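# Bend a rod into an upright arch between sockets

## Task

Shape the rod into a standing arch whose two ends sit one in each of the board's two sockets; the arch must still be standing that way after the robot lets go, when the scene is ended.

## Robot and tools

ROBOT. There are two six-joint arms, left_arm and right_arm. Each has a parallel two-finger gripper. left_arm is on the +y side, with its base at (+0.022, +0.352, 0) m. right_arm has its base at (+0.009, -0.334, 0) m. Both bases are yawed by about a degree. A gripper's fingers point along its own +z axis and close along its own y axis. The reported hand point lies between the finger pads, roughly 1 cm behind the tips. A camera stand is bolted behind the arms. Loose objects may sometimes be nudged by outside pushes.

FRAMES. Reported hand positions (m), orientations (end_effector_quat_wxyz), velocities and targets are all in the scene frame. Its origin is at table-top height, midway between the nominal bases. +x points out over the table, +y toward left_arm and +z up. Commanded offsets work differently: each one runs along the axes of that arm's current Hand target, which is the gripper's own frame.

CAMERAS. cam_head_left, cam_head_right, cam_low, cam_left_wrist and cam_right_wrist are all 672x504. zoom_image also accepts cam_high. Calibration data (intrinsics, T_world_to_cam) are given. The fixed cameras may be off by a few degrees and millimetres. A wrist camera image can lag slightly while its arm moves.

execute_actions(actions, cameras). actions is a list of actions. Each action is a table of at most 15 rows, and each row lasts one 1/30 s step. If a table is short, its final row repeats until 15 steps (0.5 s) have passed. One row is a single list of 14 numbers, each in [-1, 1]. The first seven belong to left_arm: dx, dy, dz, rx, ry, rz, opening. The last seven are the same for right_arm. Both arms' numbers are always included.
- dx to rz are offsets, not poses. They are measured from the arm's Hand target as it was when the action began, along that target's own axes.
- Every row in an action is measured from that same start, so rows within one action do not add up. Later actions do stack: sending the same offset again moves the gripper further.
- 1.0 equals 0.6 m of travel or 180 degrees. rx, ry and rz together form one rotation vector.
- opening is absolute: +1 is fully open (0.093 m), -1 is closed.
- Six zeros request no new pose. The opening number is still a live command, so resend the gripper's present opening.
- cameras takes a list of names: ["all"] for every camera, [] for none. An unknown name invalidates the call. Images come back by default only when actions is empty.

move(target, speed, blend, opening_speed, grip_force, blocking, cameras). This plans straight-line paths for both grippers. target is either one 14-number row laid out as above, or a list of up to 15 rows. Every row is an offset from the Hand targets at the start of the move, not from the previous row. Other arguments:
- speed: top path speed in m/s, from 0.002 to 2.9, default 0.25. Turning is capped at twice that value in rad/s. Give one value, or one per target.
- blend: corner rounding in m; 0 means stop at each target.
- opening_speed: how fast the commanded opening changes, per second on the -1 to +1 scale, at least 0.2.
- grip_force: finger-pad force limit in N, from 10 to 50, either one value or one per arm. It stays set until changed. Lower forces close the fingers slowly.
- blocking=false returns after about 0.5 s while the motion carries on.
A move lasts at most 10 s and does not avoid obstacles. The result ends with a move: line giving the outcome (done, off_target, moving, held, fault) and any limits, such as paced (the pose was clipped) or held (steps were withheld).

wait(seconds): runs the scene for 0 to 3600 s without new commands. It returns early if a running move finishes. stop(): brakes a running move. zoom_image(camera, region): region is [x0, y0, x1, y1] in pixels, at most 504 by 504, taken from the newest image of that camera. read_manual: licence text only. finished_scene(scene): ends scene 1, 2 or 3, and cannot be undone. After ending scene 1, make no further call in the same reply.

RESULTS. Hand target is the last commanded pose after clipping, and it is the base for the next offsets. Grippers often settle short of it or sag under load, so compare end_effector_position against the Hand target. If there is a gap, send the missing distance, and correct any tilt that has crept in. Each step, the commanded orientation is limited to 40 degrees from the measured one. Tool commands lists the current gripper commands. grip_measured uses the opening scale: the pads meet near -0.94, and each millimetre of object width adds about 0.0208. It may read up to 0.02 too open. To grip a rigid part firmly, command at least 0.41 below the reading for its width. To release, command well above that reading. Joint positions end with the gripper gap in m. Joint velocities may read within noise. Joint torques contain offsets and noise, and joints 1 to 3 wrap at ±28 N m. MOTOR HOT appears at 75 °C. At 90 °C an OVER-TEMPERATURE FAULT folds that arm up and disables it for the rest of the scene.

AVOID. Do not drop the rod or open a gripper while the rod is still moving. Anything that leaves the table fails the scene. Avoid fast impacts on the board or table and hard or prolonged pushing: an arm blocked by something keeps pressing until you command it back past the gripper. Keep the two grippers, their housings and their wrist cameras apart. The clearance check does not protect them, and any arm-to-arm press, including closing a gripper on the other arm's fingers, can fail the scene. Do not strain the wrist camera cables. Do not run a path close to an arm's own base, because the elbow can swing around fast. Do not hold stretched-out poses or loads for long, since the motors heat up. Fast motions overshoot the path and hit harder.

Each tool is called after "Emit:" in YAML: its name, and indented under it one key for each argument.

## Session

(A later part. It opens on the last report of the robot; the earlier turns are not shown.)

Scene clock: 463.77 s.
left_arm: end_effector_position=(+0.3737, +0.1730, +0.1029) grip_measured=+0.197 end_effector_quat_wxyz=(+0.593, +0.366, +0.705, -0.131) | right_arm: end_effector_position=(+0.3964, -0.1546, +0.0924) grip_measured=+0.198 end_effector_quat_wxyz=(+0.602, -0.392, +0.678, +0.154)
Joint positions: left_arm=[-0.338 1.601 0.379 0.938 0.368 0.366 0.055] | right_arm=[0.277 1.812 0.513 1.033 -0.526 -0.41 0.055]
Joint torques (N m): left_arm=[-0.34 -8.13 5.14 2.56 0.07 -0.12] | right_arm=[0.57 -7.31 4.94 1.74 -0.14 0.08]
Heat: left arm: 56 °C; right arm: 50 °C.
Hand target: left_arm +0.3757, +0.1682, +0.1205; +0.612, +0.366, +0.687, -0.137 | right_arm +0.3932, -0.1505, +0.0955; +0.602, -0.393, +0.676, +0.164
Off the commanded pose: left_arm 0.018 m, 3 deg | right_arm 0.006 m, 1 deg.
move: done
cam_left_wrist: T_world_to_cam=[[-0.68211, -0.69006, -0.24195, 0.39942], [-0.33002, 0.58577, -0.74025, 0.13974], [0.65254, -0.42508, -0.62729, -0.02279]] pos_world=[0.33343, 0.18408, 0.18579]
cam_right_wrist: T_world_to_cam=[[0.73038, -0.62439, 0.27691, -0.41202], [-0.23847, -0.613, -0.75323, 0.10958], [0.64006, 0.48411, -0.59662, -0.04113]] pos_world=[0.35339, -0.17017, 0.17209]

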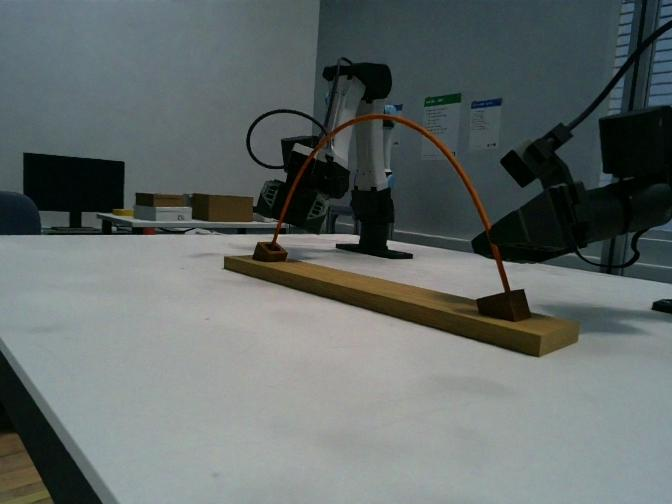

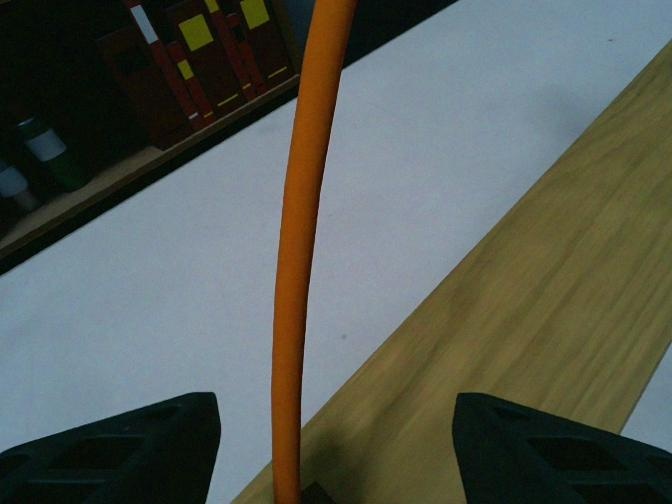

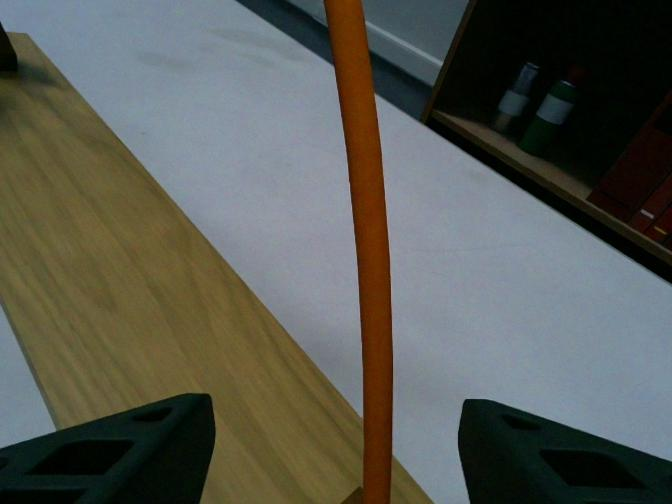

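Emit:
move:
  target:
    - [0,0.0167,0,0,0,0,0.2,0,-0.015,0,0,0,0,0.2]
    - [0,0.0167,-0.15,0,0,0,0.2,0,-0.015,-0.15,0,0,0,0.2]
  speed: 0.08
  blend: [0.003,0]
  cameras: ["cam_head_left","cam_low","cam_left_wrist"]

Emit:
zoom_image:
  camera: "cam_low"
  region: [210, 200, 560, 340]

Scene clock: 481.57 s.
left_arm: end_effector_position=(+0.3155, +0.2325, +0.1341) grip_measured=+0.198 end_effector_quat_wxyz=(+0.601, +0.358, +0.700, -0.142) | right_arm: end_effector_position=(+0.3418, -0.2172, +0.1147) grip_measured=+0.198 end_effector_quat_wxyz=(+0.598, -0.387, +0.681, +0.168)
Joint positions: left_arm=[-0.099 1.088 0.202 0.593 0.607 0.41 0.055] | right_arm=[0.043 1.47 0.316 0.832 -0.765 -0.469 0.055]
Joint torques (N m): left_arm=[0.64 -3.77 5.55 2.39 0.13 0.14] | right_arm=[-0.84 -5.98 4.89 1.64 -0.22 -0.21]
Heat: left arm: 54 °C; right arm: 49 °C.
Hand target: left_arm +0.3156, +0.2324, +0.1423; +0.612, +0.366, +0.687, -0.137 | right_arm +0.3381, -0.2187, +0.1178; +0.602, -0.393, +0.676, +0.164
Off the commanded pose: left_arm 0.008 m, 2 deg | right_arm 0.005 m, 1 deg.
move: done
cam_left_wrist: T_world_to_cam=[[-0.68249, -0.69604, -0.22302, 0.40732], [-0.32478, 0.56216, -0.76059, 0.11537], [0.65477, -0.44666, -0.60973, 0.06206]] pos_world=[0.27483, 0.24638, 0.21643]

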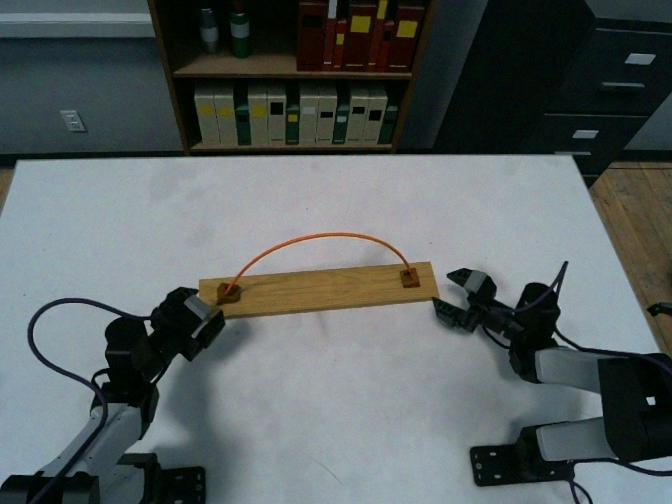

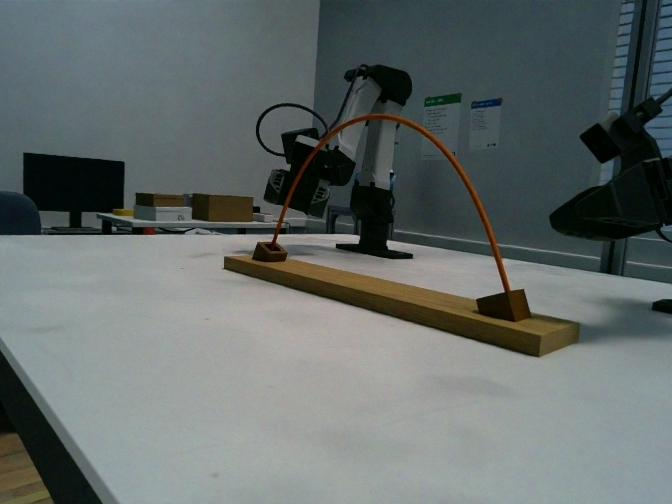

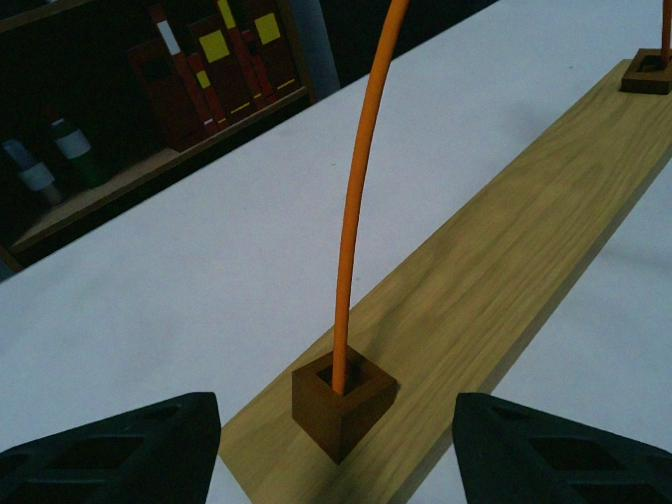

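Scaled by 1.440.

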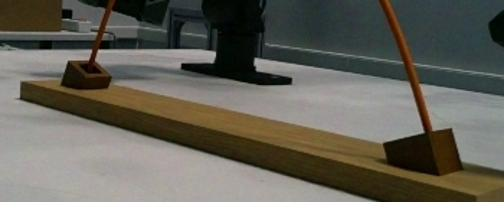

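Arch stands in both sockets. Finish scene 2.

Emit:
finished_scene:
  scene: 2

The scene is finished: the task was done.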